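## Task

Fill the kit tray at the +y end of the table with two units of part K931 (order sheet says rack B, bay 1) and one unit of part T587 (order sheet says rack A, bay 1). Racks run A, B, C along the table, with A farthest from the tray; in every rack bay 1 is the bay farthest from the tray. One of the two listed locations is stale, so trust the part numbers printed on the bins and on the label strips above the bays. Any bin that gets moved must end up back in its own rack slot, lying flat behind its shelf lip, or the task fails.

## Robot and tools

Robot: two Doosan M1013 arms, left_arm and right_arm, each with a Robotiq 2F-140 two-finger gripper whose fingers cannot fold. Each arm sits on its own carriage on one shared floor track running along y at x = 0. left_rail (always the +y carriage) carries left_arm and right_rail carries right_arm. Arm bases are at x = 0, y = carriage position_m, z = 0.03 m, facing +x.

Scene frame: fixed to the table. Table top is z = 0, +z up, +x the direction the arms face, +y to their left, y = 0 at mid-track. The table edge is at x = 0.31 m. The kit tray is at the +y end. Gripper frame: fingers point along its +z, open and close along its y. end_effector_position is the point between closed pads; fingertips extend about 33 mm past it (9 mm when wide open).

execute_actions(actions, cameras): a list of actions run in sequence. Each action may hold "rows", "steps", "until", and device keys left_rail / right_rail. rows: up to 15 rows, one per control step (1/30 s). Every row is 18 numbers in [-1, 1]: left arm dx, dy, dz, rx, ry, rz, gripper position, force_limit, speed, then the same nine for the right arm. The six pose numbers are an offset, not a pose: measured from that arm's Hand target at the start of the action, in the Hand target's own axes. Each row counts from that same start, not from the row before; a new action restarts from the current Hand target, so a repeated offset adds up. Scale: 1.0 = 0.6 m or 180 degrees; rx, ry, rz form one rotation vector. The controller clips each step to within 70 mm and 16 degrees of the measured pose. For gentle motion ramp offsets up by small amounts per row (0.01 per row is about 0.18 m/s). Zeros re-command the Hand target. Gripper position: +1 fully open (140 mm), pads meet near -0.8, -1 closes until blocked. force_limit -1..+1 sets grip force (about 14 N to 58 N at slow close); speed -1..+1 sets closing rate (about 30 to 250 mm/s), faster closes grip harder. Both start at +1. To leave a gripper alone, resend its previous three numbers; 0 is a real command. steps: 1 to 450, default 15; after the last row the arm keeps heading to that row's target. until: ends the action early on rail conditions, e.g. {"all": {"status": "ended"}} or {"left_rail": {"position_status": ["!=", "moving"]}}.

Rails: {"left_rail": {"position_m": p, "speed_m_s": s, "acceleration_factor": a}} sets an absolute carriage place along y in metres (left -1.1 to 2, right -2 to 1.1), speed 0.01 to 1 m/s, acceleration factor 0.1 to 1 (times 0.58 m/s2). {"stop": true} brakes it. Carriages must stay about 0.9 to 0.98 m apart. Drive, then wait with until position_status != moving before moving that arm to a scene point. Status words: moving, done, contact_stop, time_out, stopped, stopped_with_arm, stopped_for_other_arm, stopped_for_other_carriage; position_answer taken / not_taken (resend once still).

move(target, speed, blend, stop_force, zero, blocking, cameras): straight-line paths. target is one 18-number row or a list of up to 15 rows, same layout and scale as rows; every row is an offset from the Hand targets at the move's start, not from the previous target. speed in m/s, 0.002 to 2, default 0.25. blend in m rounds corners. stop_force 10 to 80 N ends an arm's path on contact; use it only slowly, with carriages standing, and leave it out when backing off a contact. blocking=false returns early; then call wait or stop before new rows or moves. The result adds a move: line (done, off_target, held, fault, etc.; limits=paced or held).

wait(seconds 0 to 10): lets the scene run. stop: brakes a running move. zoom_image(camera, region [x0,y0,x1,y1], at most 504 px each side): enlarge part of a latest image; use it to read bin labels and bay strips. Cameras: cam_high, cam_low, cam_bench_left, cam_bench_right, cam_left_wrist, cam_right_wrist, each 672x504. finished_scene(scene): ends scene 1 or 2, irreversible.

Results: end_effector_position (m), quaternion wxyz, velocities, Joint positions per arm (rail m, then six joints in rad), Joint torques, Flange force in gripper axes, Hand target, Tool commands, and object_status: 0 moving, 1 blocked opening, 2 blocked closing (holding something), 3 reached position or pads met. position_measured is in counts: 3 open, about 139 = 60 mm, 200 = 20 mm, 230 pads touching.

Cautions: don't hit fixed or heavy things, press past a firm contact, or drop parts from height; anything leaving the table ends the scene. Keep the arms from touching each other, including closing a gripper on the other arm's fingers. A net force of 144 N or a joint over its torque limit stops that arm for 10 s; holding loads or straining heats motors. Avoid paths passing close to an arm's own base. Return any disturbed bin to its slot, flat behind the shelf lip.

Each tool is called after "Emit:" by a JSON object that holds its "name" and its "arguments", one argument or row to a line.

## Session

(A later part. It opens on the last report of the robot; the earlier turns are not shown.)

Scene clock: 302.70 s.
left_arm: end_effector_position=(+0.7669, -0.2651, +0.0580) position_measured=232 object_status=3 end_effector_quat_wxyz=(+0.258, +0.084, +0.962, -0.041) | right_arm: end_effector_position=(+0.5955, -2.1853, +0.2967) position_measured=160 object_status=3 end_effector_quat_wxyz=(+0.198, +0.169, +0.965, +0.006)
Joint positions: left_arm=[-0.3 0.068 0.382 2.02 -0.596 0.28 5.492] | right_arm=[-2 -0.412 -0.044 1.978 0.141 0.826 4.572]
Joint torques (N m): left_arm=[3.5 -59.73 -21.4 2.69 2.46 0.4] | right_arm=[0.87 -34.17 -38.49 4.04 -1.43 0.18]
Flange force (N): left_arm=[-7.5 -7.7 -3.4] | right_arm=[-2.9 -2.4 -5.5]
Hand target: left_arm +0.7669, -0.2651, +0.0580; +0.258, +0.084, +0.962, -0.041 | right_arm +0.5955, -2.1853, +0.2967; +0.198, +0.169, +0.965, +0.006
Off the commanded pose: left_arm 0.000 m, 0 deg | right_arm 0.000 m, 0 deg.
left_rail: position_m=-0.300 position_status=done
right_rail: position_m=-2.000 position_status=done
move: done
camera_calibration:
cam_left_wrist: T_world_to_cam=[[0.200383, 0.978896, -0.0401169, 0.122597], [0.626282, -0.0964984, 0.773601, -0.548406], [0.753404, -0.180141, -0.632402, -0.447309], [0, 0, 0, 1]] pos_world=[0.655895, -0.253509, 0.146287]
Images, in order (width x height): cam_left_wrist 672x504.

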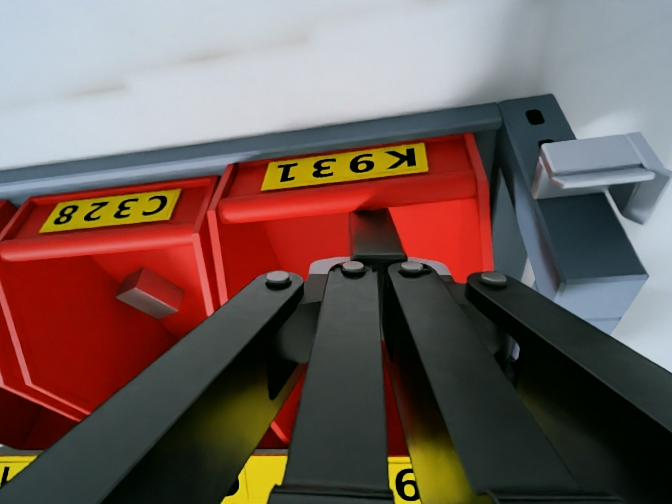

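Emit:
{"name": "move", "arguments": {
  "target": [-0.03,0,-0.25,0,0.12,0,-0.42,0,0,0,0,0,0,0,0,-0.25,-0.1,-1],
  "speed": 0.15,
  "cameras": ["cam_left_wrist"]
}}

Scene clock: 305.50 s.
left_arm: end_effector_position=(+0.7089, -0.2493, +0.1967) position_measured=182 object_status=3 end_effector_quat_wxyz=(+0.073, +0.091, +0.993, -0.024) | right_arm: end_effector_position=(+0.5955, -2.1853, +0.2967) position_measured=160 object_status=3 end_effector_quat_wxyz=(+0.198, +0.169, +0.965, +0.006)
Joint positions: left_arm=[-0.3 0.055 0.273 1.77 -0.085 0.962 4.993] | right_arm=[-2 -0.412 -0.044 1.978 0.141 0.826 4.572]
Joint torques (N m): left_arm=[1.97 -61.12 -39.14 3.56 0.35 0.33] | right_arm=[0.93 -34.49 -38.45 4.04 -1.44 0.18]
Flange force (N): left_arm=[8.6 -6.5 -2.3] | right_arm=[-3.1 -2.4 -5.5]
Hand target: left_arm +0.7089, -0.2493, +0.1966; +0.073, +0.091, +0.993, -0.024 | right_arm +0.5955, -2.1853, +0.2967; +0.198, +0.169, +0.965, +0.006
Off the commanded pose: left_arm 0.000 m, 0 deg | right_arm 0.000 m, 0 deg.
left_rail: position_m=-0.300 position_status=done
right_rail: position_m=-2.000 position_status=done
move: done
camera_calibration:
cam_left_wrist: T_world_to_cam=[[0.197339, 0.979245, -0.0462338, 0.127852], [0.860739, -0.150498, 0.486291, -0.740973], [0.46924, -0.135759, -0.872573, -0.0532807], [0, 0, 0, 1]] pos_world=[0.637556, -0.243946, 0.319749]
Images, in order (width x height): cam_left_wrist 672x504.

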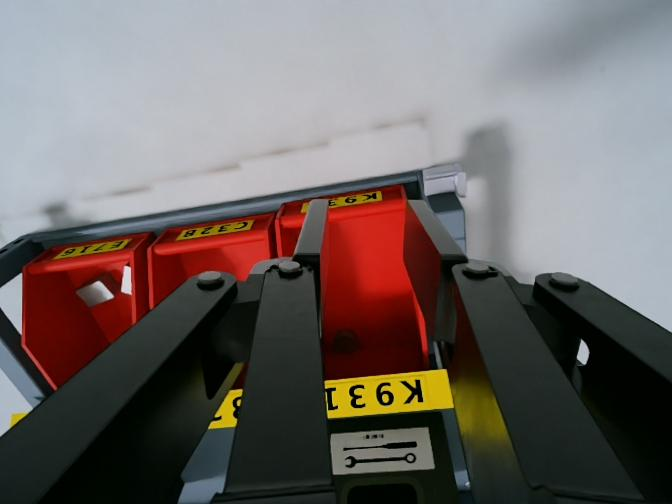

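Emit:
{"name": "move", "arguments": {
  "target": [0.1068,-0.0447,0.216,0,-0.12,0,-1,0,0,0,0,0,0,0,0,-0.25,-0.1,-1],
  "speed": 0.15,
  "cameras": []
}}

Emit:
{"name": "move", "arguments": {
  "target": [
    [-0.1,0.0239,0.0574,0,0,0,-1,0,0,0,0,0,0,0,0,-0.25,-0.1,-1],
    [-0.188,0.045,0.108,0,0,0,-1,0,0,0,0,0,0,0,0,-0.25,-0.1,-1]
  ],
  "speed": [0.15,0.03],
  "cameras": []
}}

Emit:
{"name": "move", "arguments": {
  "target": [
    [0,0,-0.1,0,0,0,-1,0,0,0,0,0,0,0,0,-0.25,-0.1,-1],
    [-0.135,0.02,-0.02,0,0,0,-1,0,0,0,0,0,0,0,0,-0.25,-0.1,-1],
    [-0.095,0.02,0.055,0,0,0,-1,0,0,0,0,0,0,0,0,-0.25,-0.1,-1]
  ],
  "speed": 0.1,
  "cameras": ["cam_left_wrist"]
}}

Scene clock: 312.10 s.
left_arm: end_effector_position=(+0.6599, -0.2723, +0.0600) position_measured=233 object_status=3 end_effector_quat_wxyz=(+0.258, +0.084, +0.962, -0.041) | right_arm: end_effector_position=(+0.5955, -2.1853, +0.2967) position_measured=160 object_status=3 end_effector_quat_wxyz=(+0.198, +0.169, +0.965, +0.006)
Joint positions: left_arm=[-0.3 0.068 0.247 2.22 -0.753 0.228 5.655] | right_arm=[-2 -0.412 -0.044 1.978 0.141 0.826 4.572]
Joint torques (N m): left_arm=[2.24 -46.94 -27.2 1.51 -0.08 0.35] | right_arm=[0.68 -34.41 -38.52 4.03 -1.44 0.19]
Flange force (N): left_arm=[0.0 0.0 0.0] | right_arm=[-3.3 -2.1 -5.0]
Hand target: left_arm +0.6598, -0.2723, +0.0599; +0.258, +0.084, +0.962, -0.041 | right_arm +0.5955, -2.1853, +0.2967; +0.198, +0.169, +0.965, +0.006
Off the commanded pose: left_arm 0.000 m, 0 deg | right_arm 0.000 m, 0 deg.
left_rail: position_m=-0.300 position_status=done
right_rail: position_m=-2.000 position_status=done
move: done
No camera images: "cameras" was empty.

Scene clock: 315.07 s.
left_arm: end_effector_position=(+0.7927, -0.2696, +0.0597) position_measured=233 object_status=3 end_effector_quat_wxyz=(+0.258, +0.084, +0.962, -0.041) | right_arm: end_effector_position=(+0.5955, -2.1853, +0.2967) position_measured=160 object_status=3 end_effector_quat_wxyz=(+0.198, +0.169, +0.965, +0.006)
Joint positions: left_arm=[-0.3 0.058 0.41 1.969 -0.543 0.295 5.43] | right_arm=[-2 -0.412 -0.044 1.978 0.141 0.826 4.572]
Joint torques (N m): left_arm=[-2.01 -62.19 -33.38 1.61 -0.89 0.38] | right_arm=[0.83 -34.42 -38.55 4.03 -1.44 0.2]
Flange force (N): left_arm=[9.1 -4.9 -18.0] | right_arm=[-2.7 -2.2 -5.8]
Hand target: left_arm +0.7927, -0.2696, +0.0597; +0.258, +0.084, +0.962, -0.041 | right_arm +0.5955, -2.1853, +0.2967; +0.198, +0.169, +0.965, +0.006
Off the commanded pose: left_arm 0.000 m, 0 deg | right_arm 0.000 m, 0 deg.
left_rail: position_m=-0.300 position_status=done
right_rail: position_m=-2.000 position_status=done
move: done
No camera images: "cameras" was empty.

Scene clock: 317.80 s.
left_arm: end_effector_position=(+0.8596, -0.2700, +0.0594) position_measured=233 object_status=3 end_effector_quat_wxyz=(+0.258, +0.084, +0.962, -0.041) | right_arm: end_effector_position=(+0.5955, -2.1853, +0.2967) position_measured=160 object_status=3 end_effector_quat_wxyz=(+0.198, +0.169, +0.965, +0.006)
Joint positions: left_arm=[-0.3 0.052 0.491 1.834 -0.457 0.341 5.334] | right_arm=[-2 -0.412 -0.044 1.978 0.141 0.826 4.572]
Joint torques (N m): left_arm=[2.05 -75.14 -32.69 2.39 -0.47 0.31] | right_arm=[1.01 -34.38 -38.49 4.02 -1.45 0.17]
Flange force (N): left_arm=[4.8 -7.3 -7.9] | right_arm=[-2.9 -2.7 -5.6]
Hand target: left_arm +0.8596, -0.2699, +0.0595; +0.258, +0.084, +0.962, -0.041 | right_arm +0.5955, -2.1853, +0.2967; +0.198, +0.169, +0.965, +0.006
Off the commanded pose: left_arm 0.000 m, 0 deg | right_arm 0.000 m, 0 deg.
left_rail: position_m=-0.300 position_status=done
right_rail: position_m=-2.000 position_status=done
move: done
camera_calibration:
cam_left_wrist: T_world_to_cam=[[0.200461, 0.978876, -0.0402057, 0.108923], [0.626325, -0.0964899, 0.773567, -0.608054], [0.753347, -0.180252, -0.632438, -0.517145], [0, 0, 0, 1]] pos_world=[0.748595, -0.258509, 0.147687]
Images, in order (width x height): cam_left_wrist 672x504.

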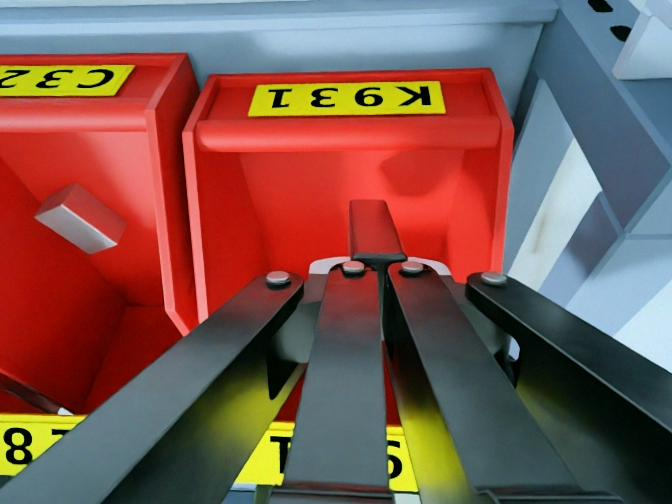

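Emit:
{"name": "move", "arguments": {
  "target": [0.141,-0.0336,-0.0808,0,0,0,-1,0,0,0,0,0,0,0,0,-0.25,-0.1,-1],
  "speed": 0.6,
  "cameras": []
}}

Emit:
{"name": "move", "arguments": {
  "target": [-0.03,0,-0.25,0,0.12,0,-0.42,0,0,0,0,0,0,0,0,-0.25,-0.1,-1],
  "speed": 0.15,
  "cameras": ["cam_left_wrist"]
}}

Scene clock: 320.07 s.
left_arm: end_effector_position=(+0.7601, -0.2719, +0.0595) position_measured=233 object_status=3 end_effector_quat_wxyz=(+0.258, +0.084, +0.962, -0.041) | right_arm: end_effector_position=(+0.5955, -2.1853, +0.2967) position_measured=160 object_status=3 end_effector_quat_wxyz=(+0.198, +0.169, +0.965, +0.006)
Joint positions: left_arm=[-0.3 0.057 0.371 2.033 -0.588 0.274 5.476] | right_arm=[-2 -0.412 -0.044 1.978 0.141 0.826 4.572]
Joint torques (N m): left_arm=[1.53 -59.44 -25.38 2.17 1.42 0.28] | right_arm=[0.95 -34.17 -38.53 4.02 -1.42 0.19]
Flange force (N): left_arm=[0.0 0.0 0.0] | right_arm=[-2.7 -2.5 -5.6]
Hand target: left_arm +0.7601, -0.2719, +0.0595; +0.258, +0.084, +0.962, -0.041 | right_arm +0.5955, -2.1853, +0.2967; +0.198, +0.169, +0.965, +0.006
Off the commanded pose: left_arm 0.000 m, 0 deg | right_arm 0.000 m, 0 deg.
left_rail: position_m=-0.300 position_status=done
right_rail: position_m=-2.000 position_status=done
move: done
No camera images: "cameras" was empty.

Scene clock: 321.67 s.
left_arm: end_effector_position=(+0.7021, -0.2561, +0.1981) position_measured=182 object_status=3 end_effector_quat_wxyz=(+0.073, +0.091, +0.993, -0.024) | right_arm: end_effector_position=(+0.5955, -2.1853, +0.2967) position_measured=160 object_status=3 end_effector_quat_wxyz=(+0.198, +0.169, +0.965, +0.006)
Joint positions: left_arm=[-0.3 0.046 0.261 1.783 -0.083 0.961 4.983] | right_arm=[-2 -0.412 -0.044 1.978 0.141 0.826 4.572]
Joint torques (N m): left_arm=[1.84 -60.08 -39.7 3.56 0.29 0.29] | right_arm=[0.85 -34.7 -38.57 4.07 -1.44 0.19]
Flange force (N): left_arm=[9.9 -6.4 -2.1] | right_arm=[-3.5 -2.3 -4.7]
Hand target: left_arm +0.7021, -0.2561, +0.1981; +0.073, +0.091, +0.993, -0.024 | right_arm +0.5955, -2.1853, +0.2967; +0.198, +0.169, +0.965, +0.006
Off the commanded pose: left_arm 0.000 m, 0 deg | right_arm 0.000 m, 0 deg.
left_rail: position_m=-0.300 position_status=done
right_rail: position_m=-2.000 position_status=done
move: done
camera_calibration:
cam_left_wrist: T_world_to_cam=[[0.197339, 0.979245, -0.0462338, 0.135917], [0.860739, -0.150498, 0.486291, -0.736825], [0.46924, -0.135759, -0.872573, -0.0497914], [0, 0, 0, 1]] pos_world=[0.630756, -0.250746, 0.321149]
Images, in order (width x height): cam_left_wrist 672x504.

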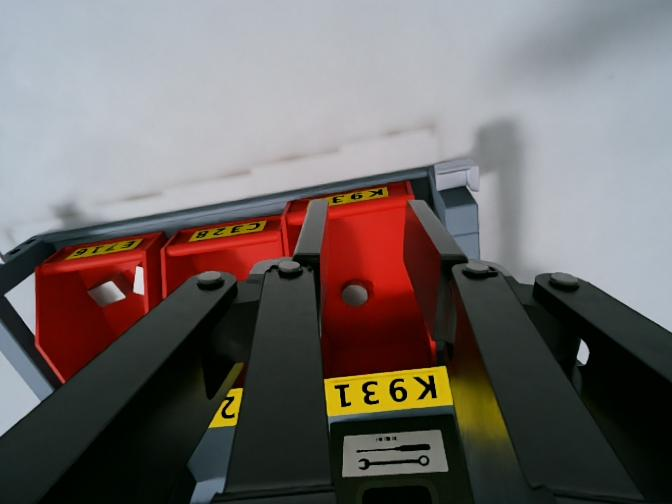

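Emit:
{"name": "move", "arguments": {
  "target": [-0.1958,-0.012,0.1618,0,0,0,-0.4,0,-0.5,0,0,0,0,0,0,-0.25,-0.1,-1],
  "speed": 0.12,
  "cameras": ["cam_left_wrist"]
}}

Scene clock: 325.33 s.
left_arm: end_effector_position=(+0.8288, -0.2899, +0.1200) position_measured=179 object_status=3 end_effector_quat_wxyz=(+0.073, +0.091, +0.993, -0.024) | right_arm: end_effector_position=(+0.5955, -2.1853, +0.2967) position_measured=160 object_status=3 end_effector_quat_wxyz=(+0.198, +0.169, +0.965, +0.006)
Joint positions: left_arm=[-0.3 -0.005 0.499 1.592 -0.077 0.909 4.932] | right_arm=[-2 -0.412 -0.044 1.978 0.141 0.826 4.572]
Joint torques (N m): left_arm=[2.19 -81.83 -38.86 3.49 0.31 0.3] | right_arm=[0.75 -34.46 -38.29 4.03 -1.44 0.15]
Flange force (N): left_arm=[10.7 -5.7 -3.0] | right_arm=[-3.1 -1.8 -6.1]
Hand target: left_arm +0.8287, -0.2898, +0.1200; +0.073, +0.091, +0.993, -0.024 | right_arm +0.5955, -2.1853, +0.2967; +0.198, +0.169, +0.965, +0.006
Off the commanded pose: left_arm 0.000 m, 0 deg | right_arm 0.000 m, 0 deg.
left_rail: position_m=-0.300 position_status=done
right_rail: position_m=-2.000 position_status=done
move: done
camera_calibration:
cam_left_wrist: T_world_to_cam=[[0.197418, 0.979232, -0.0461657, 0.140322], [0.860678, -0.150587, 0.486371, -0.812987], [0.469318, -0.135752, -0.872532, -0.182048], [0, 0, 0, 1]] pos_world=[0.757456, -0.284546, 0.243049]
Images, in order (width x height): cam_left_wrist 672x504.

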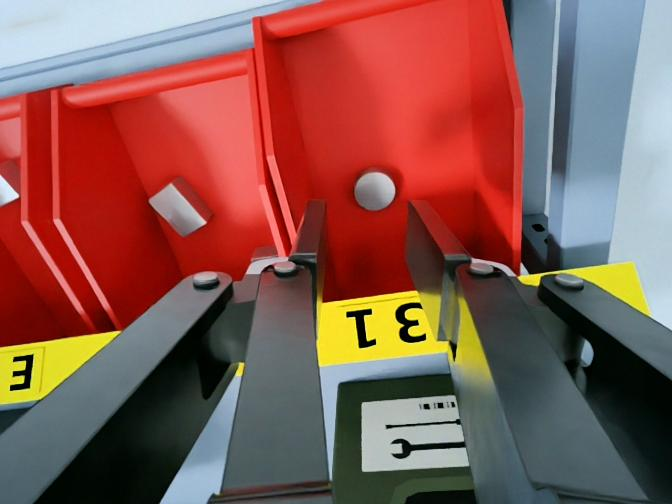

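Emit:
{"name": "move", "arguments": {
  "target": [0.0125,0.0085,0.1165,0,0,0,-0.42,0,-0.5,0,0,0,0,0,0,-0.25,-0.1,-1],
  "speed": 0.025,
  "stop_force": 14,
  "cameras": ["cam_left_wrist"]
}}

Emit:
{"name": "execute_actions", "arguments": {
  "actions": [
    {"rows":[[0,0,0,0,0,0,-1,0,-1,0,0,0,0,0,0,-0.25,-0.1,-1]],"steps":60}
  ],
  "cameras": ["cam_left_wrist"]
}}

Scene clock: 331.13 s.
left_arm: end_effector_position=(+0.8322, -0.2878, +0.0496) position_measured=182 object_status=3 end_effector_quat_wxyz=(+0.073, +0.091, +0.993, -0.024) | right_arm: end_effector_position=(+0.5955, -2.1853, +0.2967) position_measured=160 object_status=3 end_effector_quat_wxyz=(+0.198, +0.169, +0.965, +0.006)
Joint positions: left_arm=[-0.3 -0.002 0.566 1.631 -0.085 0.805 4.947] | right_arm=[-2 -0.412 -0.044 1.978 0.141 0.826 4.572]
Joint torques (N m): left_arm=[2.05 -84.95 -36.31 3.27 0.3 0.34] | right_arm=[0.94 -34.32 -38.54 4.03 -1.45 0.16]
Flange force (N): left_arm=[10.2 -5.6 -4.5] | right_arm=[-2.6 -2.4 -5.8]
Hand target: left_arm +0.8322, -0.2878, +0.0496; +0.073, +0.091, +0.993, -0.024 | right_arm +0.5955, -2.1853, +0.2967; +0.198, +0.169, +0.965, +0.006
Off the commanded pose: left_arm 0.000 m, 0 deg | right_arm 0.000 m, 0 deg.
left_rail: position_m=-0.300 position_status=done
right_rail: position_m=-2.000 position_status=done
move: done
camera_calibration:
cam_left_wrist: T_world_to_cam=[[0.197325, 0.979246, -0.0462587, 0.134435], [0.860807, -0.150493, 0.486172, -0.781393], [0.469121, -0.135754, -0.872638, -0.244617], [0, 0, 0, 1]] pos_world=[0.760856, -0.282446, 0.172649]
Images, in order (width x height): cam_left_wrist 672x504.

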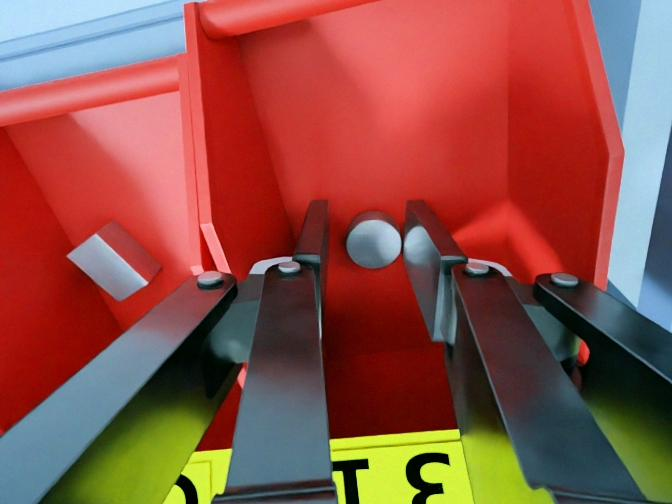

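Scene clock: 333.33 s.
left_arm: end_effector_position=(+0.8322, -0.2878, +0.0496) position_measured=199 object_status=2 end_effector_quat_wxyz=(+0.073, +0.091, +0.993, -0.024) | right_arm: end_effector_position=(+0.5955, -2.1853, +0.2967) position_measured=160 object_status=3 end_effector_quat_wxyz=(+0.198, +0.169, +0.965, +0.006)
Joint positions: left_arm=[-0.3 -0.002 0.566 1.631 -0.085 0.805 4.947] | right_arm=[-2 -0.412 -0.044 1.978 0.141 0.826 4.572]
Joint torques (N m): left_arm=[0.1 -79.71 -33.8 2.79 0.26 0.32] | right_arm=[0.78 -34.27 -38.54 4.04 -1.47 0.15]
Flange force (N): left_arm=[11.0 -3.9 -11.2] | right_arm=[-2.6 -1.9 -5.9]
Hand target: left_arm +0.8322, -0.2878, +0.0496; +0.073, +0.091, +0.993, -0.024 | right_arm +0.5955, -2.1853, +0.2967; +0.198, +0.169, +0.965, +0.006
Off the commanded pose: left_arm 0.000 m, 0 deg | right_arm 0.000 m, 0 deg.
left_rail: position_m=-0.300 position_status=done
right_rail: position_m=-2.000 position_status=done
camera_calibration:
cam_left_wrist: T_world_to_cam=[[0.197323, 0.979247, -0.0462429, 0.134419], [0.860743, -0.150479, 0.48629, -0.781496], [0.46924, -0.135759, -0.872573, -0.24468], [0, 0, 0, 1]] pos_world=[0.760956, -0.282446, 0.172749]
Images, in order (width x height): cam_left_wrist 672x504.

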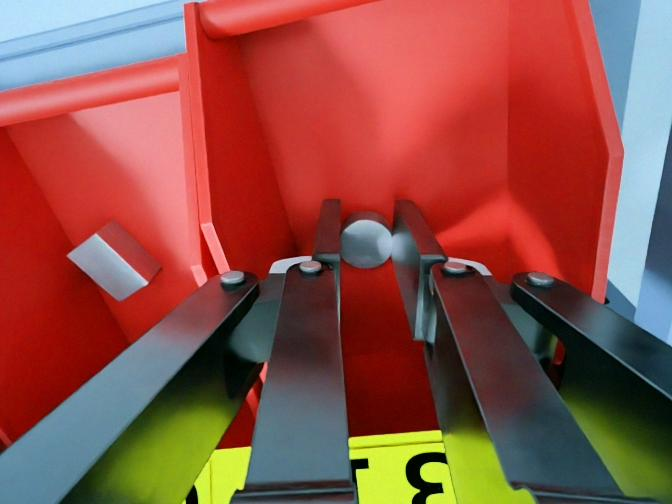

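Emit:
{"name": "move", "arguments": {
  "target": [
    [0,0,-0.165,0,0,0,-1,0,-1,0,0,0,0,0,0,-0.25,-0.1,-1],
    [0.197,-0.0645,-0.449,0,0,0,-1,0,-1,0,0,0,0,0,0,-0.25,-0.1,-1]
  ],
  "speed": 0.12,
  "blend": [0.02,0],
  "cameras": ["cam_left_wrist"]
}}

Emit:
{"name": "execute_actions", "arguments": {
  "actions": [
    {"left_rail":{"position_m":2.0,"acceleration_factor":0.6},"steps":300,"until":{"all":{"status":"ended"}}}
  ],
  "cameras": []
}}

Emit:
{"name": "move", "arguments": {
  "target": [
    [0.075,0.14,0.01,0,0,0,-1,0,-1,0,0,0,0,0,0,-0.25,-0.1,-1],
    [0.137,0.1525,0.399,0,0,0,-1,0,-1,0,0,0,0,0,0,-0.25,-0.1,-1]
  ],
  "speed": 0.15,
  "cameras": ["cam_left_wrist"]
}}

Emit:
{"name": "move", "arguments": {
  "target": [0.0028,0,0.022,0,0,0,-1,0,-1,0,0,0,0,0,0,-0.25,-0.1,-1],
  "speed": 0.01,
  "stop_force": 10,
  "cameras": []
}}

Emit:
{"name": "execute_actions", "arguments": {
  "actions": [
    {"rows":[[0,0,0,0,0,0,-0.42,0,-1,0,0,0,0,0,0,-0.25,-0.1,-1]],"steps":40}
  ],
  "cameras": []
}}

Emit:
{"name": "move", "arguments": {
  "target": [0.03,-0.1,-0.43,0,0,0,-0.42,0,-1,0,0,0,0,0,0,-0.25,-0.1,-1],
  "speed": 0.2,
  "cameras": ["cam_left_wrist","cam_high"]
}}

Scene clock: 341.67 s.
left_arm: end_effector_position=(+0.6722, -0.2884, +0.2995) position_measured=199 object_status=2 end_effector_quat_wxyz=(+0.073, +0.091, +0.993, -0.024) | right_arm: end_effector_position=(+0.5955, -2.1853, +0.2967) position_measured=160 object_status=3 end_effector_quat_wxyz=(+0.198, +0.169, +0.965, +0.006)
Joint positions: left_arm=[-0.3 -0.004 0.149 1.726 -0.068 1.126 4.915] | right_arm=[-2 -0.412 -0.044 1.978 0.141 0.826 4.572]
Joint torques (N m): left_arm=[2.04 -52.43 -42.56 3.89 0.22 0.34] | right_arm=[1.12 -34.5 -38.54 4.01 -1.42 0.17]
Flange force (N): left_arm=[8.9 -6.1 0.5] | right_arm=[-2.9 -2.7 -5.5]
Hand target: left_arm +0.6722, -0.2884, +0.2995; +0.073, +0.091, +0.993, -0.024 | right_arm +0.5955, -2.1853, +0.2967; +0.198, +0.169, +0.965, +0.006
Off the commanded pose: left_arm 0.000 m, 0 deg | right_arm 0.000 m, 0 deg.
left_rail: position_m=-0.300 position_status=done
right_rail: position_m=-2.000 position_status=done
move: done
camera_calibration:
cam_left_wrist: T_world_to_cam=[[0.197407, 0.979233, -0.0461946, 0.178075], [0.860723, -0.150576, 0.486295, -0.765274], [0.46924, -0.135759, -0.872573, 0.0483328], [0, 0, 0, 1]] pos_world=[0.600856, -0.283046, 0.422549]
Images, in order (width x height): cam_left_wrist 672x504.

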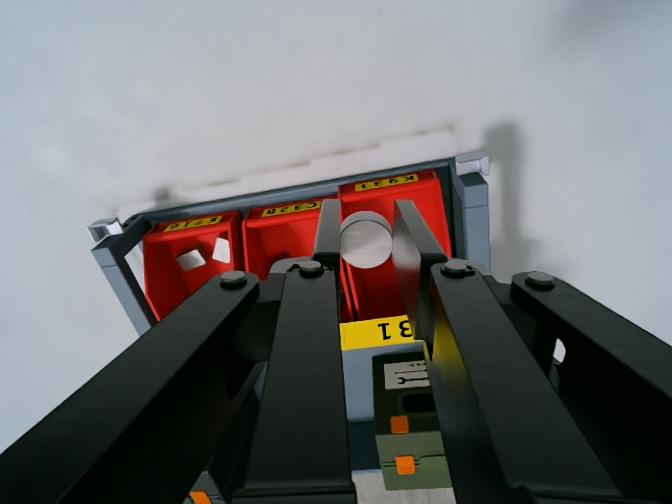

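Scene clock: 347.03 s.
left_arm: end_effector_position=(+0.6722, +2.0115, +0.2995) position_measured=199 object_status=2 end_effector_quat_wxyz=(+0.073, +0.091, +0.993, -0.024) | right_arm: end_effector_position=(+0.5955, -2.1853, +0.2967) position_measured=160 object_status=3 end_effector_quat_wxyz=(+0.198, +0.169, +0.965, +0.006)
Joint positions: left_arm=[2 -0.004 0.149 1.726 -0.068 1.126 4.915] | right_arm=[-2 -0.412 -0.044 1.978 0.141 0.826 4.572]
Joint torques (N m): left_arm=[2.3 -51.97 -42.64 3.88 0.24 0.35] | right_arm=[1.06 -34.38 -38.57 4.04 -1.42 0.14]
Flange force (N): left_arm=[9.6 -6.7 0.5] | right_arm=[-2.9 -2.6 -5.4]
Hand target: left_arm +0.6722, +2.0115, +0.2995; +0.073, +0.091, +0.993, -0.024 | right_arm +0.5955, -2.1853, +0.2967; +0.198, +0.169, +0.965, +0.006
Tool commands: left_gripper/position=-1.0 left_gripper/force_limit=+0.0 left_gripper/speed=-1.0 right_gripper/position=-0.25 right_gripper/force_limit=-0.1 right_gripper/speed=-1.0
Off the commanded pose: left_arm 0.000 m, 0 deg | right_arm 0.000 m, 0 deg.
left_rail: position_m=2.000 position_status=done
right_rail: position_m=-2.000 position_status=done
No camera images: "cameras" was empty.

Scene clock: 349.77 s.
left_arm: end_effector_position=(+0.6426, +2.1011, +0.0474) position_measured=199 object_status=2 end_effector_quat_wxyz=(+0.073, +0.091, +0.993, -0.024) | right_arm: end_effector_position=(+0.5955, -2.1853, +0.2967) position_measured=160 object_status=3 end_effector_quat_wxyz=(+0.198, +0.169, +0.965, +0.006)
Joint positions: left_arm=[2 0.145 0.341 2.004 -0.131 0.67 5.137] | right_arm=[-2 -0.412 -0.044 1.978 0.141 0.826 4.572]
Joint torques (N m): left_arm=[2.3 -60.94 -32.12 2.77 0.36 0.3] | right_arm=[0.78 -34.34 -38.45 4.03 -1.44 0.2]
Flange force (N): left_arm=[7.1 -7.8 -3.9] | right_arm=[-3.0 -2.1 -5.7]
Hand target: left_arm +0.6427, +2.1012, +0.0475; +0.073, +0.091, +0.993, -0.024 | right_arm +0.5955, -2.1853, +0.2967; +0.198, +0.169, +0.965, +0.006
Off the commanded pose: left_arm 0.000 m, 0 deg | right_arm 0.000 m, 0 deg.
left_rail: position_m=2.000 position_status=done
right_rail: position_m=-2.000 position_status=done
move: done
camera_calibration:
cam_left_wrist: T_world_to_cam=[[0.197325, 0.979246, -0.0462587, -2.16759], [0.860807, -0.150493, 0.486172, -0.257689], [0.469121, -0.135754, -0.872638, 0.166664], [0, 0, 0, 1]] pos_world=[0.571356, 2.10645, 0.170449]
Images, in order (width x height): cam_left_wrist 672x504.

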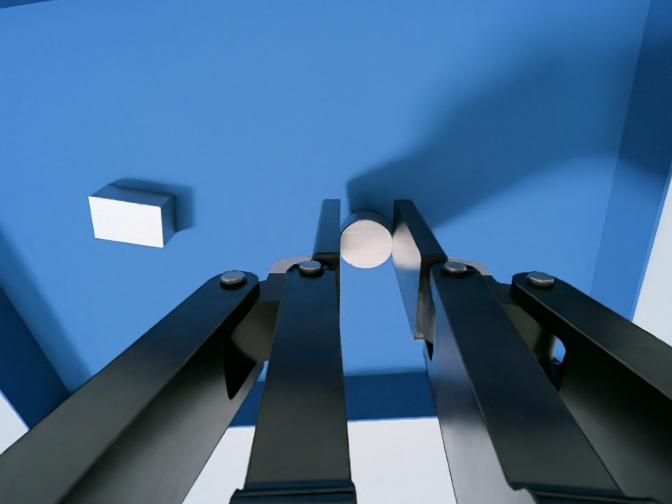

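Scene clock: 350.97 s.
left_arm: end_effector_position=(+0.6428, +2.1009, +0.0415) position_measured=199 object_status=2 end_effector_quat_wxyz=(+0.073, +0.091, +0.993, -0.024) | right_arm: end_effector_position=(+0.5955, -2.1853, +0.2967) position_measured=160 object_status=3 end_effector_quat_wxyz=(+0.198, +0.169, +0.965, +0.006)
Joint positions: left_arm=[2 0.144 0.349 2.007 -0.133 0.659 5.139] | right_arm=[-2 -0.412 -0.044 1.978 0.141 0.826 4.572]
Joint torques (N m): left_arm=[2.09 -44.99 -26.03 3.14 -1.45 0.3] | right_arm=[0.95 -34.21 -38.44 4.01 -1.44 0.18]
Flange force (N): left_arm=[10.4 -11.1 -31.2] | right_arm=[-2.6 -2.5 -6.2]
Hand target: left_arm +0.6428, +2.1009, +0.0415; +0.073, +0.091, +0.993, -0.024 (not the last commanded pose) | right_arm +0.5955, -2.1853, +0.2967; +0.198, +0.169, +0.965, +0.006
Off the commanded pose: left_arm 0.007 m, 0 deg | right_arm 0.000 m, 0 deg.
left_rail: position_m=2.000 position_status=done
right_rail: position_m=-2.000 position_status=done
move: contact (left_arm)
No camera images: "cameras" was empty.

Scene clock: 352.50 s.
left_arm: end_effector_position=(+0.6428, +2.1009, +0.0415) position_measured=182 object_status=3 end_effector_quat_wxyz=(+0.073, +0.091, +0.993, -0.024) | right_arm: end_effector_position=(+0.5955, -2.1853, +0.2967) position_measured=160 object_status=3 end_effector_quat_wxyz=(+0.198, +0.169, +0.965, +0.006)
Joint positions: left_arm=[2 0.144 0.349 2.007 -0.133 0.659 5.139] | right_arm=[-2 -0.412 -0.044 1.978 0.141 0.826 4.572]
Joint torques (N m): left_arm=[1.84 -61.07 -31.66 2.78 0.33 0.33] | right_arm=[0.95 -34.17 -38.54 4.04 -1.46 0.15]
Flange force (N): left_arm=[6.5 -7.2 -3.7] | right_arm=[-3.1 -2.7 -5.2]
Hand target: left_arm +0.6428, +2.1009, +0.0415; +0.073, +0.091, +0.993, -0.024 | right_arm +0.5955, -2.1853, +0.2967; +0.198, +0.169, +0.965, +0.006
Off the commanded pose: left_arm 0.000 m, 0 deg | right_arm 0.000 m, 0 deg.
left_rail: position_m=2.000 position_status=done
right_rail: position_m=-2.000 position_status=done
No camera images: "cameras" was empty.

Scene clock: 354.20 s.
left_arm: end_effector_position=(+0.5780, +2.0610, +0.2958) position_measured=182 object_status=3 end_effector_quat_wxyz=(+0.073, +0.091, +0.993, -0.024) | right_arm: end_effector_position=(+0.5955, -2.1853, +0.2967) position_measured=160 object_status=3 end_effector_quat_wxyz=(+0.198, +0.169, +0.965, +0.006)
Joint positions: left_arm=[2 0.088 0.01 1.885 -0.082 1.112 5.014] | right_arm=[-2 -0.412 -0.044 1.978 0.141 0.826 4.572]
Joint torques (N m): left_arm=[2.1 -37.8 -42.15 3.77 0.29 0.31] | right_arm=[0.95 -34.26 -38.51 4.01 -1.41 0.21]
Flange force (N): left_arm=[7.5 -7.6 1.0] | right_arm=[-2.8 -2.7 -5.5]
Hand target: left_arm +0.5780, +2.0610, +0.2958; +0.073, +0.091, +0.993, -0.024 | right_arm +0.5955, -2.1853, +0.2967; +0.198, +0.169, +0.965, +0.006
Off the commanded pose: left_arm 0.000 m, 0 deg | right_arm 0.000 m, 0 deg.
left_rail: position_m=2.000 position_status=done
right_rail: position_m=-2.000 position_status=done
move: done
camera_calibration:
cam_left_wrist: T_world_to_cam=[[0.197334, 0.979246, -0.046214, -2.10409], [0.860698, -0.150491, 0.486366, -0.328824], [0.469318, -0.135753, -0.872532, 0.40819], [0, 0, 0, 1]] pos_world=[0.506656, 2.06635, 0.418849]
Images, in order (width x height): cam_high 672x504, cam_left_wrist 672x504.

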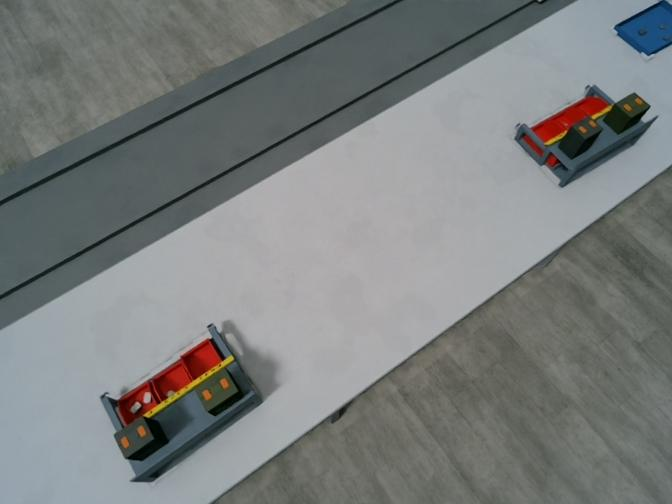

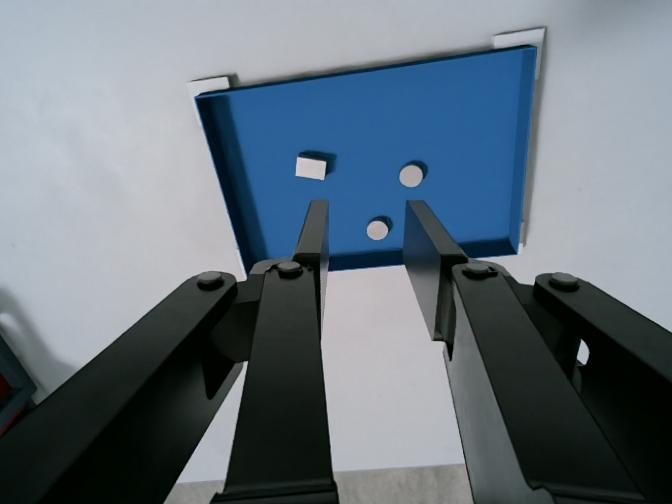

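Emit:
{"name": "execute_actions", "arguments": {
  "actions": [
    {"left_rail":{"position_m":-0.3},"steps":300,"until":{"all":{"status":"ended"}}}
  ],
  "cameras": []
}}

Emit:
{"name": "move", "arguments": {
  "target": [0.05,0.06,-0.05,0,0,0,-1,0,0,0,0,0,0,0,0,-0.25,-0.1,-1],
  "cameras": ["cam_left_wrist"]
}}

Emit:
{"name": "zoom_image", "arguments": {
  "camera": "cam_left_wrist",
  "region": [100, 130, 500, 330]
}}

Scene clock: 362.33 s.
left_arm: end_effector_position=(+0.5780, -0.2389, +0.2958) position_measured=182 object_status=3 end_effector_quat_wxyz=(+0.073, +0.091, +0.993, -0.024) | right_arm: end_effector_position=(+0.5955, -2.1853, +0.2967) position_measured=160 object_status=3 end_effector_quat_wxyz=(+0.198, +0.169, +0.965, +0.006)
Joint positions: left_arm=[-0.3 0.088 0.01 1.885 -0.082 1.112 5.014] | right_arm=[-2 -0.412 -0.044 1.978 0.141 0.826 4.572]
Joint torques (N m): left_arm=[1.84 -37.41 -42.09 3.82 0.32 0.34] | right_arm=[0.73 -34.36 -38.63 4.04 -1.5 0.18]
Flange force (N): left_arm=[7.7 -7.2 0.3] | right_arm=[-2.7 -2.0 -5.5]
Hand target: left_arm +0.5780, -0.2389, +0.2958; +0.073, +0.091, +0.993, -0.024 | right_arm +0.5955, -2.1853, +0.2967; +0.198, +0.169, +0.965, +0.006
Tool commands: left_gripper/position=-0.42 left_gripper/force_limit=+0.0 left_gripper/speed=-1.0 right_gripper/position=-0.25 right_gripper/force_limit=-0.1 right_gripper/speed=-1.0
Off the commanded pose: left_arm 0.000 m, 0 deg | right_arm 0.000 m, 0 deg.
left_rail: position_m=-0.300 position_status=done
right_rail: position_m=-2.000 position_status=done
No camera images: "cameras" was empty.

Scene clock: 363.07 s.
left_arm: end_effector_position=(+0.5512, -0.1964, +0.3197) position_measured=233 object_status=3 end_effector_quat_wxyz=(+0.073, +0.091, +0.993, -0.024) | right_arm: end_effector_position=(+0.5955, -2.1853, +0.2967) position_measured=160 object_status=3 end_effector_quat_wxyz=(+0.198, +0.169, +0.965, +0.006)
Joint positions: left_arm=[-0.3 0.175 -0.031 1.881 -0.093 1.165 5.1] | right_arm=[-2 -0.412 -0.044 1.978 0.141 0.826 4.572]
Joint torques (N m): left_arm=[2.15 -33.89 -42.68 3.85 0.32 0.32] | right_arm=[0.83 -34.31 -38.55 4.05 -1.49 0.2]
Flange force (N): left_arm=[7.0 -8.0 1.2] | right_arm=[-2.8 -2.3 -5.6]
Hand target: left_arm +0.5512, -0.1964, +0.3197; +0.073, +0.091, +0.993, -0.024 | right_arm +0.5955, -2.1853, +0.2967; +0.198, +0.169, +0.965, +0.006
Off the commanded pose: left_arm 0.000 m, 0 deg | right_arm 0.000 m, 0 deg.
left_rail: position_m=-0.300 position_status=done
right_rail: position_m=-2.000 position_status=done
move: done
camera_calibration:
cam_left_wrist: T_world_to_cam=[[0.197383, 0.979232, -0.0463032, 0.112864], [0.860667, -0.150483, 0.486422, -0.657109], [0.469353, -0.135863, -0.872496, 0.135119], [0, 0, 0, 1]] pos_world=[0.479856, -0.191046, 0.442749]
Images, in order (width x height): cam_left_wrist 672x504.

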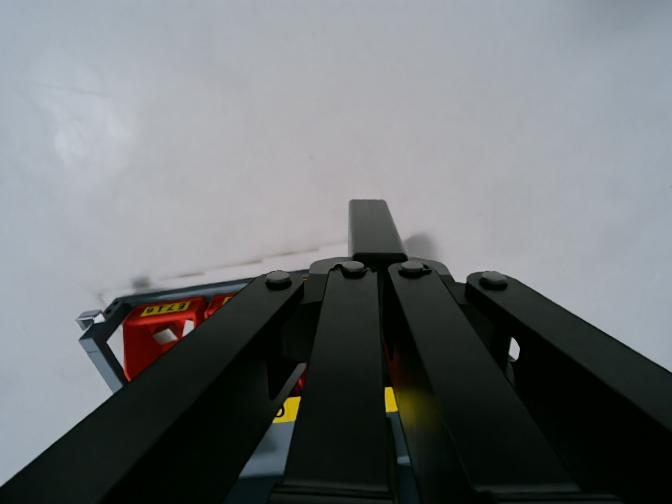

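Scaled by 1.260 from the camera's 672x504 image, which has a finer 960x720 frame.

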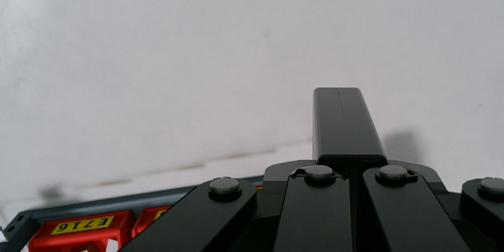

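Emit:
{"name": "move", "arguments": {
  "target": [-0.2275,-0.035,0.238,0,0,0,-1,0,0,0,0,0,0,0,0,-0.25,-0.1,-1],
  "cameras": ["cam_left_wrist"]
}}

Emit:
{"name": "zoom_image", "arguments": {
  "camera": "cam_left_wrist",
  "region": [150, 100, 550, 300]
}}

Emit:
{"name": "move", "arguments": {
  "target": [-0.15,0,0.07,0,0,0,-1,0,0,0,0,0,0,0,0,-0.25,-0.1,-1],
  "cameras": ["cam_left_wrist"]
}}

Scene clock: 366.33 s.
left_arm: end_effector_position=(+0.7002, -0.2499, +0.1998) position_measured=233 object_status=3 end_effector_quat_wxyz=(+0.073, +0.091, +0.993, -0.024) | right_arm: end_effector_position=(+0.5955, -2.1853, +0.2967) position_measured=160 object_status=3 end_effector_quat_wxyz=(+0.198, +0.169, +0.965, +0.006)
Joint positions: left_arm=[-0.3 0.055 0.258 1.784 -0.084 0.964 4.993] | right_arm=[-2 -0.412 -0.044 1.978 0.141 0.826 4.572]
Joint torques (N m): left_arm=[2.38 -60.01 -39.7 3.58 0.29 0.31] | right_arm=[0.56 -34.17 -38.58 4.03 -1.42 0.18]
Flange force (N): left_arm=[8.8 -7.5 -2.0] | right_arm=[-2.5 -1.6 -5.6]
Hand target: left_arm +0.7002, -0.2499, +0.1998; +0.073, +0.091, +0.993, -0.024 | right_arm +0.5955, -2.1853, +0.2967; +0.198, +0.169, +0.965, +0.006
Off the commanded pose: left_arm 0.000 m, 0 deg | right_arm 0.000 m, 0 deg.
left_rail: position_m=-0.300 position_status=done
right_rail: position_m=-2.000 position_status=done
move: done
camera_calibration:
cam_left_wrist: T_world_to_cam=[[0.197418, 0.979232, -0.0461657, 0.130205], [0.860678, -0.150587, 0.486371, -0.735178], [0.469318, -0.135752, -0.872532, -0.0466821], [0, 0, 0, 1]] pos_world=[0.628956, -0.244546, 0.322849]
Images, in order (width x height): cam_left_wrist 672x504.

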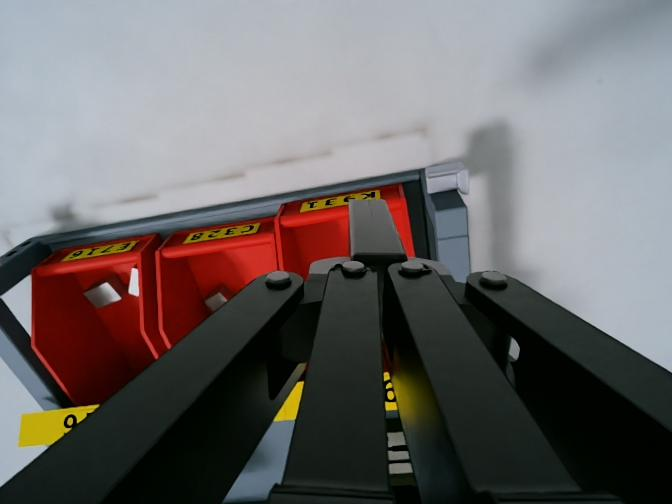

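Scaled by 1.260 from the camera's 672x504 image, which has a finer 960x720 frame.

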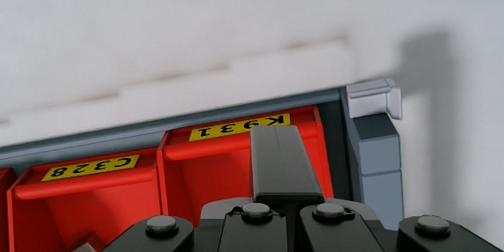

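Scene clock: 367.10 s.
left_arm: end_effector_position=(+0.7937, -0.2684, +0.1718) position_measured=233 object_status=3 end_effector_quat_wxyz=(+0.073, +0.091, +0.993, -0.024) | right_arm: end_effector_position=(+0.5955, -2.1853, +0.2967) position_measured=160 object_status=3 end_effector_quat_wxyz=(+0.198, +0.169, +0.965, +0.006)
Joint positions: left_arm=[-0.3 0.024 0.412 1.623 -0.079 0.968 4.958] | right_arm=[-2 -0.412 -0.044 1.978 0.141 0.826 4.572]
Joint torques (N m): left_arm=[2.1 -74.82 -39.99 3.58 0.28 0.32] | right_arm=[0.85 -34.38 -38.54 4.02 -1.42 0.17]
Flange force (N): left_arm=[10.6 -6.4 -2.4] | right_arm=[-3.1 -2.3 -4.9]
Hand target: left_arm +0.7937, -0.2683, +0.1717; +0.073, +0.091, +0.993, -0.024 | right_arm +0.5955, -2.1853, +0.2967; +0.198, +0.169, +0.965, +0.006
Off the commanded pose: left_arm 0.000 m, 0 deg | right_arm 0.000 m, 0 deg.
left_rail: position_m=-0.300 position_status=done
right_rail: position_m=-2.000 position_status=done
move: done
camera_calibration:
cam_left_wrist: T_world_to_cam=[[0.19742, 0.979231, -0.0461697, 0.128589], [0.860655, -0.15058, 0.486414, -0.804727], [0.469359, -0.135764, -0.872508, -0.117499], [0, 0, 0, 1]] pos_world=[0.722356, -0.263046, 0.294849]
Images, in order (width x height): cam_left_wrist 672x504.

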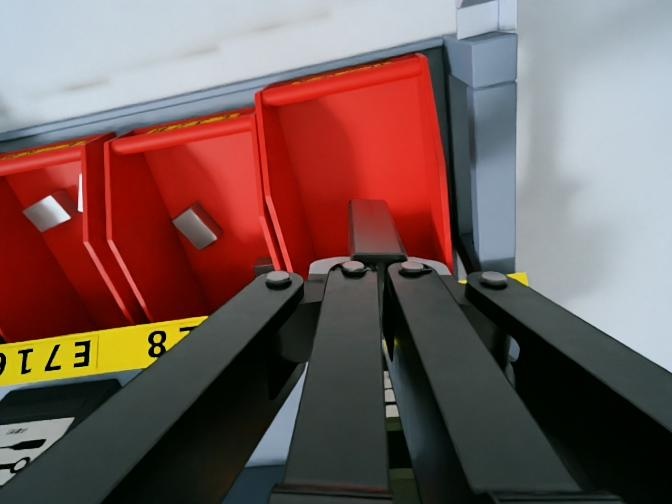

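Emit:
{"name": "move", "arguments": {
  "target": [0.231,-0.0717,-0.012,0,-0.12,0,-1,0,0,0,0,0,0,0,0,-0.25,-0.1,-1],
  "cameras": []
}}

Emit:
{"name": "move", "arguments": {
  "target": [
    [0.0697,0.0094,0.1523,0,0,0,-1,0,0,0,0,0,0,0,0,-0.25,-0.1,-1],
    [-0.0683,0.0424,0.2315,0,0,0,-1,0,0,0,0,0,0,0,0,-0.25,-0.1,-1]
  ],
  "speed": [0.12,0.03],
  "cameras": ["cam_left_wrist"]
}}

Scene clock: 373.50 s.
left_arm: end_effector_position=(+0.6500, -0.2857, +0.1597) position_measured=233 object_status=3 end_effector_quat_wxyz=(+0.258, +0.084, +0.962, -0.041) | right_arm: end_effector_position=(+0.5955, -2.1853, +0.2967) position_measured=160 object_status=3 end_effector_quat_wxyz=(+0.198, +0.169, +0.965, +0.006)
Joint positions: left_arm=[-0.3 0.042 0.09 2.164 -0.373 0.402 5.238] | right_arm=[-2 -0.412 -0.044 1.978 0.141 0.826 4.572]
Joint torques (N m): left_arm=[2.06 -38.88 -34.94 2.58 -0.55 0.33] | right_arm=[0.86 -34.27 -38.48 4.02 -1.45 0.17]
Flange force (N): left_arm=[4.3 -8.6 -4.8] | right_arm=[-3.0 -2.3 -5.5]
Hand target: left_arm +0.6500, -0.2857, +0.1596; +0.258, +0.084, +0.962, -0.041 | right_arm +0.5955, -2.1853, +0.2967; +0.198, +0.169, +0.965, +0.006
Off the commanded pose: left_arm 0.000 m, 0 deg | right_arm 0.000 m, 0 deg.
left_rail: position_m=-0.300 position_status=done
right_rail: position_m=-2.000 position_status=done
move: done
No camera images: "cameras" was empty.

Scene clock: 378.07 s.
left_arm: end_effector_position=(+0.7575, -0.2835, +0.0594) position_measured=233 object_status=3 end_effector_quat_wxyz=(+0.258, +0.084, +0.962, -0.041) | right_arm: end_effector_position=(+0.5955, -2.1853, +0.2967) position_measured=160 object_status=3 end_effector_quat_wxyz=(+0.198, +0.169, +0.965, +0.006)
Joint positions: left_arm=[-0.3 0.038 0.366 2.041 -0.57 0.264 5.442] | right_arm=[-2 -0.412 -0.044 1.978 0.141 0.826 4.572]
Joint torques (N m): left_arm=[0.05 -60.09 -34.22 1.64 -1.9 0.38] | right_arm=[1.01 -34.18 -38.58 4.06 -1.41 0.14]
Flange force (N): left_arm=[0.0 0.0 0.0] | right_arm=[-2.7 -2.4 -5.6]
Hand target: left_arm +0.7575, -0.2835, +0.0594; +0.258, +0.084, +0.962, -0.041 | right_arm +0.5955, -2.1853, +0.2967; +0.198, +0.169, +0.965, +0.006
Off the commanded pose: left_arm 0.000 m, 0 deg | right_arm 0.000 m, 0 deg.
left_rail: position_m=-0.300 position_status=done
right_rail: position_m=-2.000 position_status=done
move: done
camera_calibration:
cam_left_wrist: T_world_to_cam=[[0.200325, 0.978906, -0.0401642, 0.142694], [0.626192, -0.0964009, 0.773687, -0.545316], [0.753494, -0.180139, -0.632294, -0.442748], [0, 0, 0, 1]] pos_world=[0.646495, -0.272009, 0.147688]
Images, in order (width x height): cam_left_wrist 672x504.

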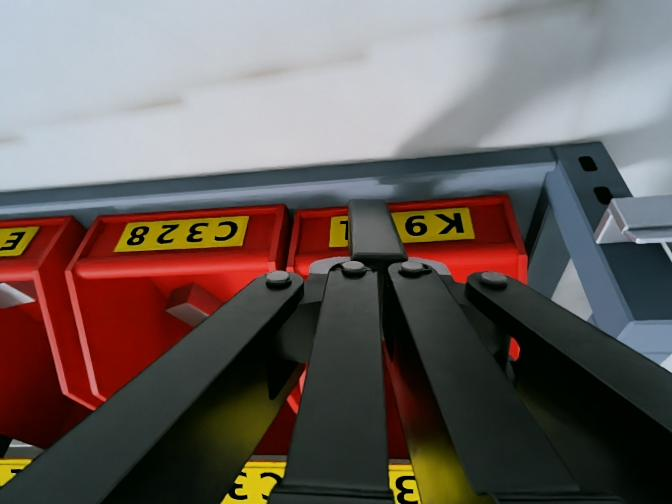

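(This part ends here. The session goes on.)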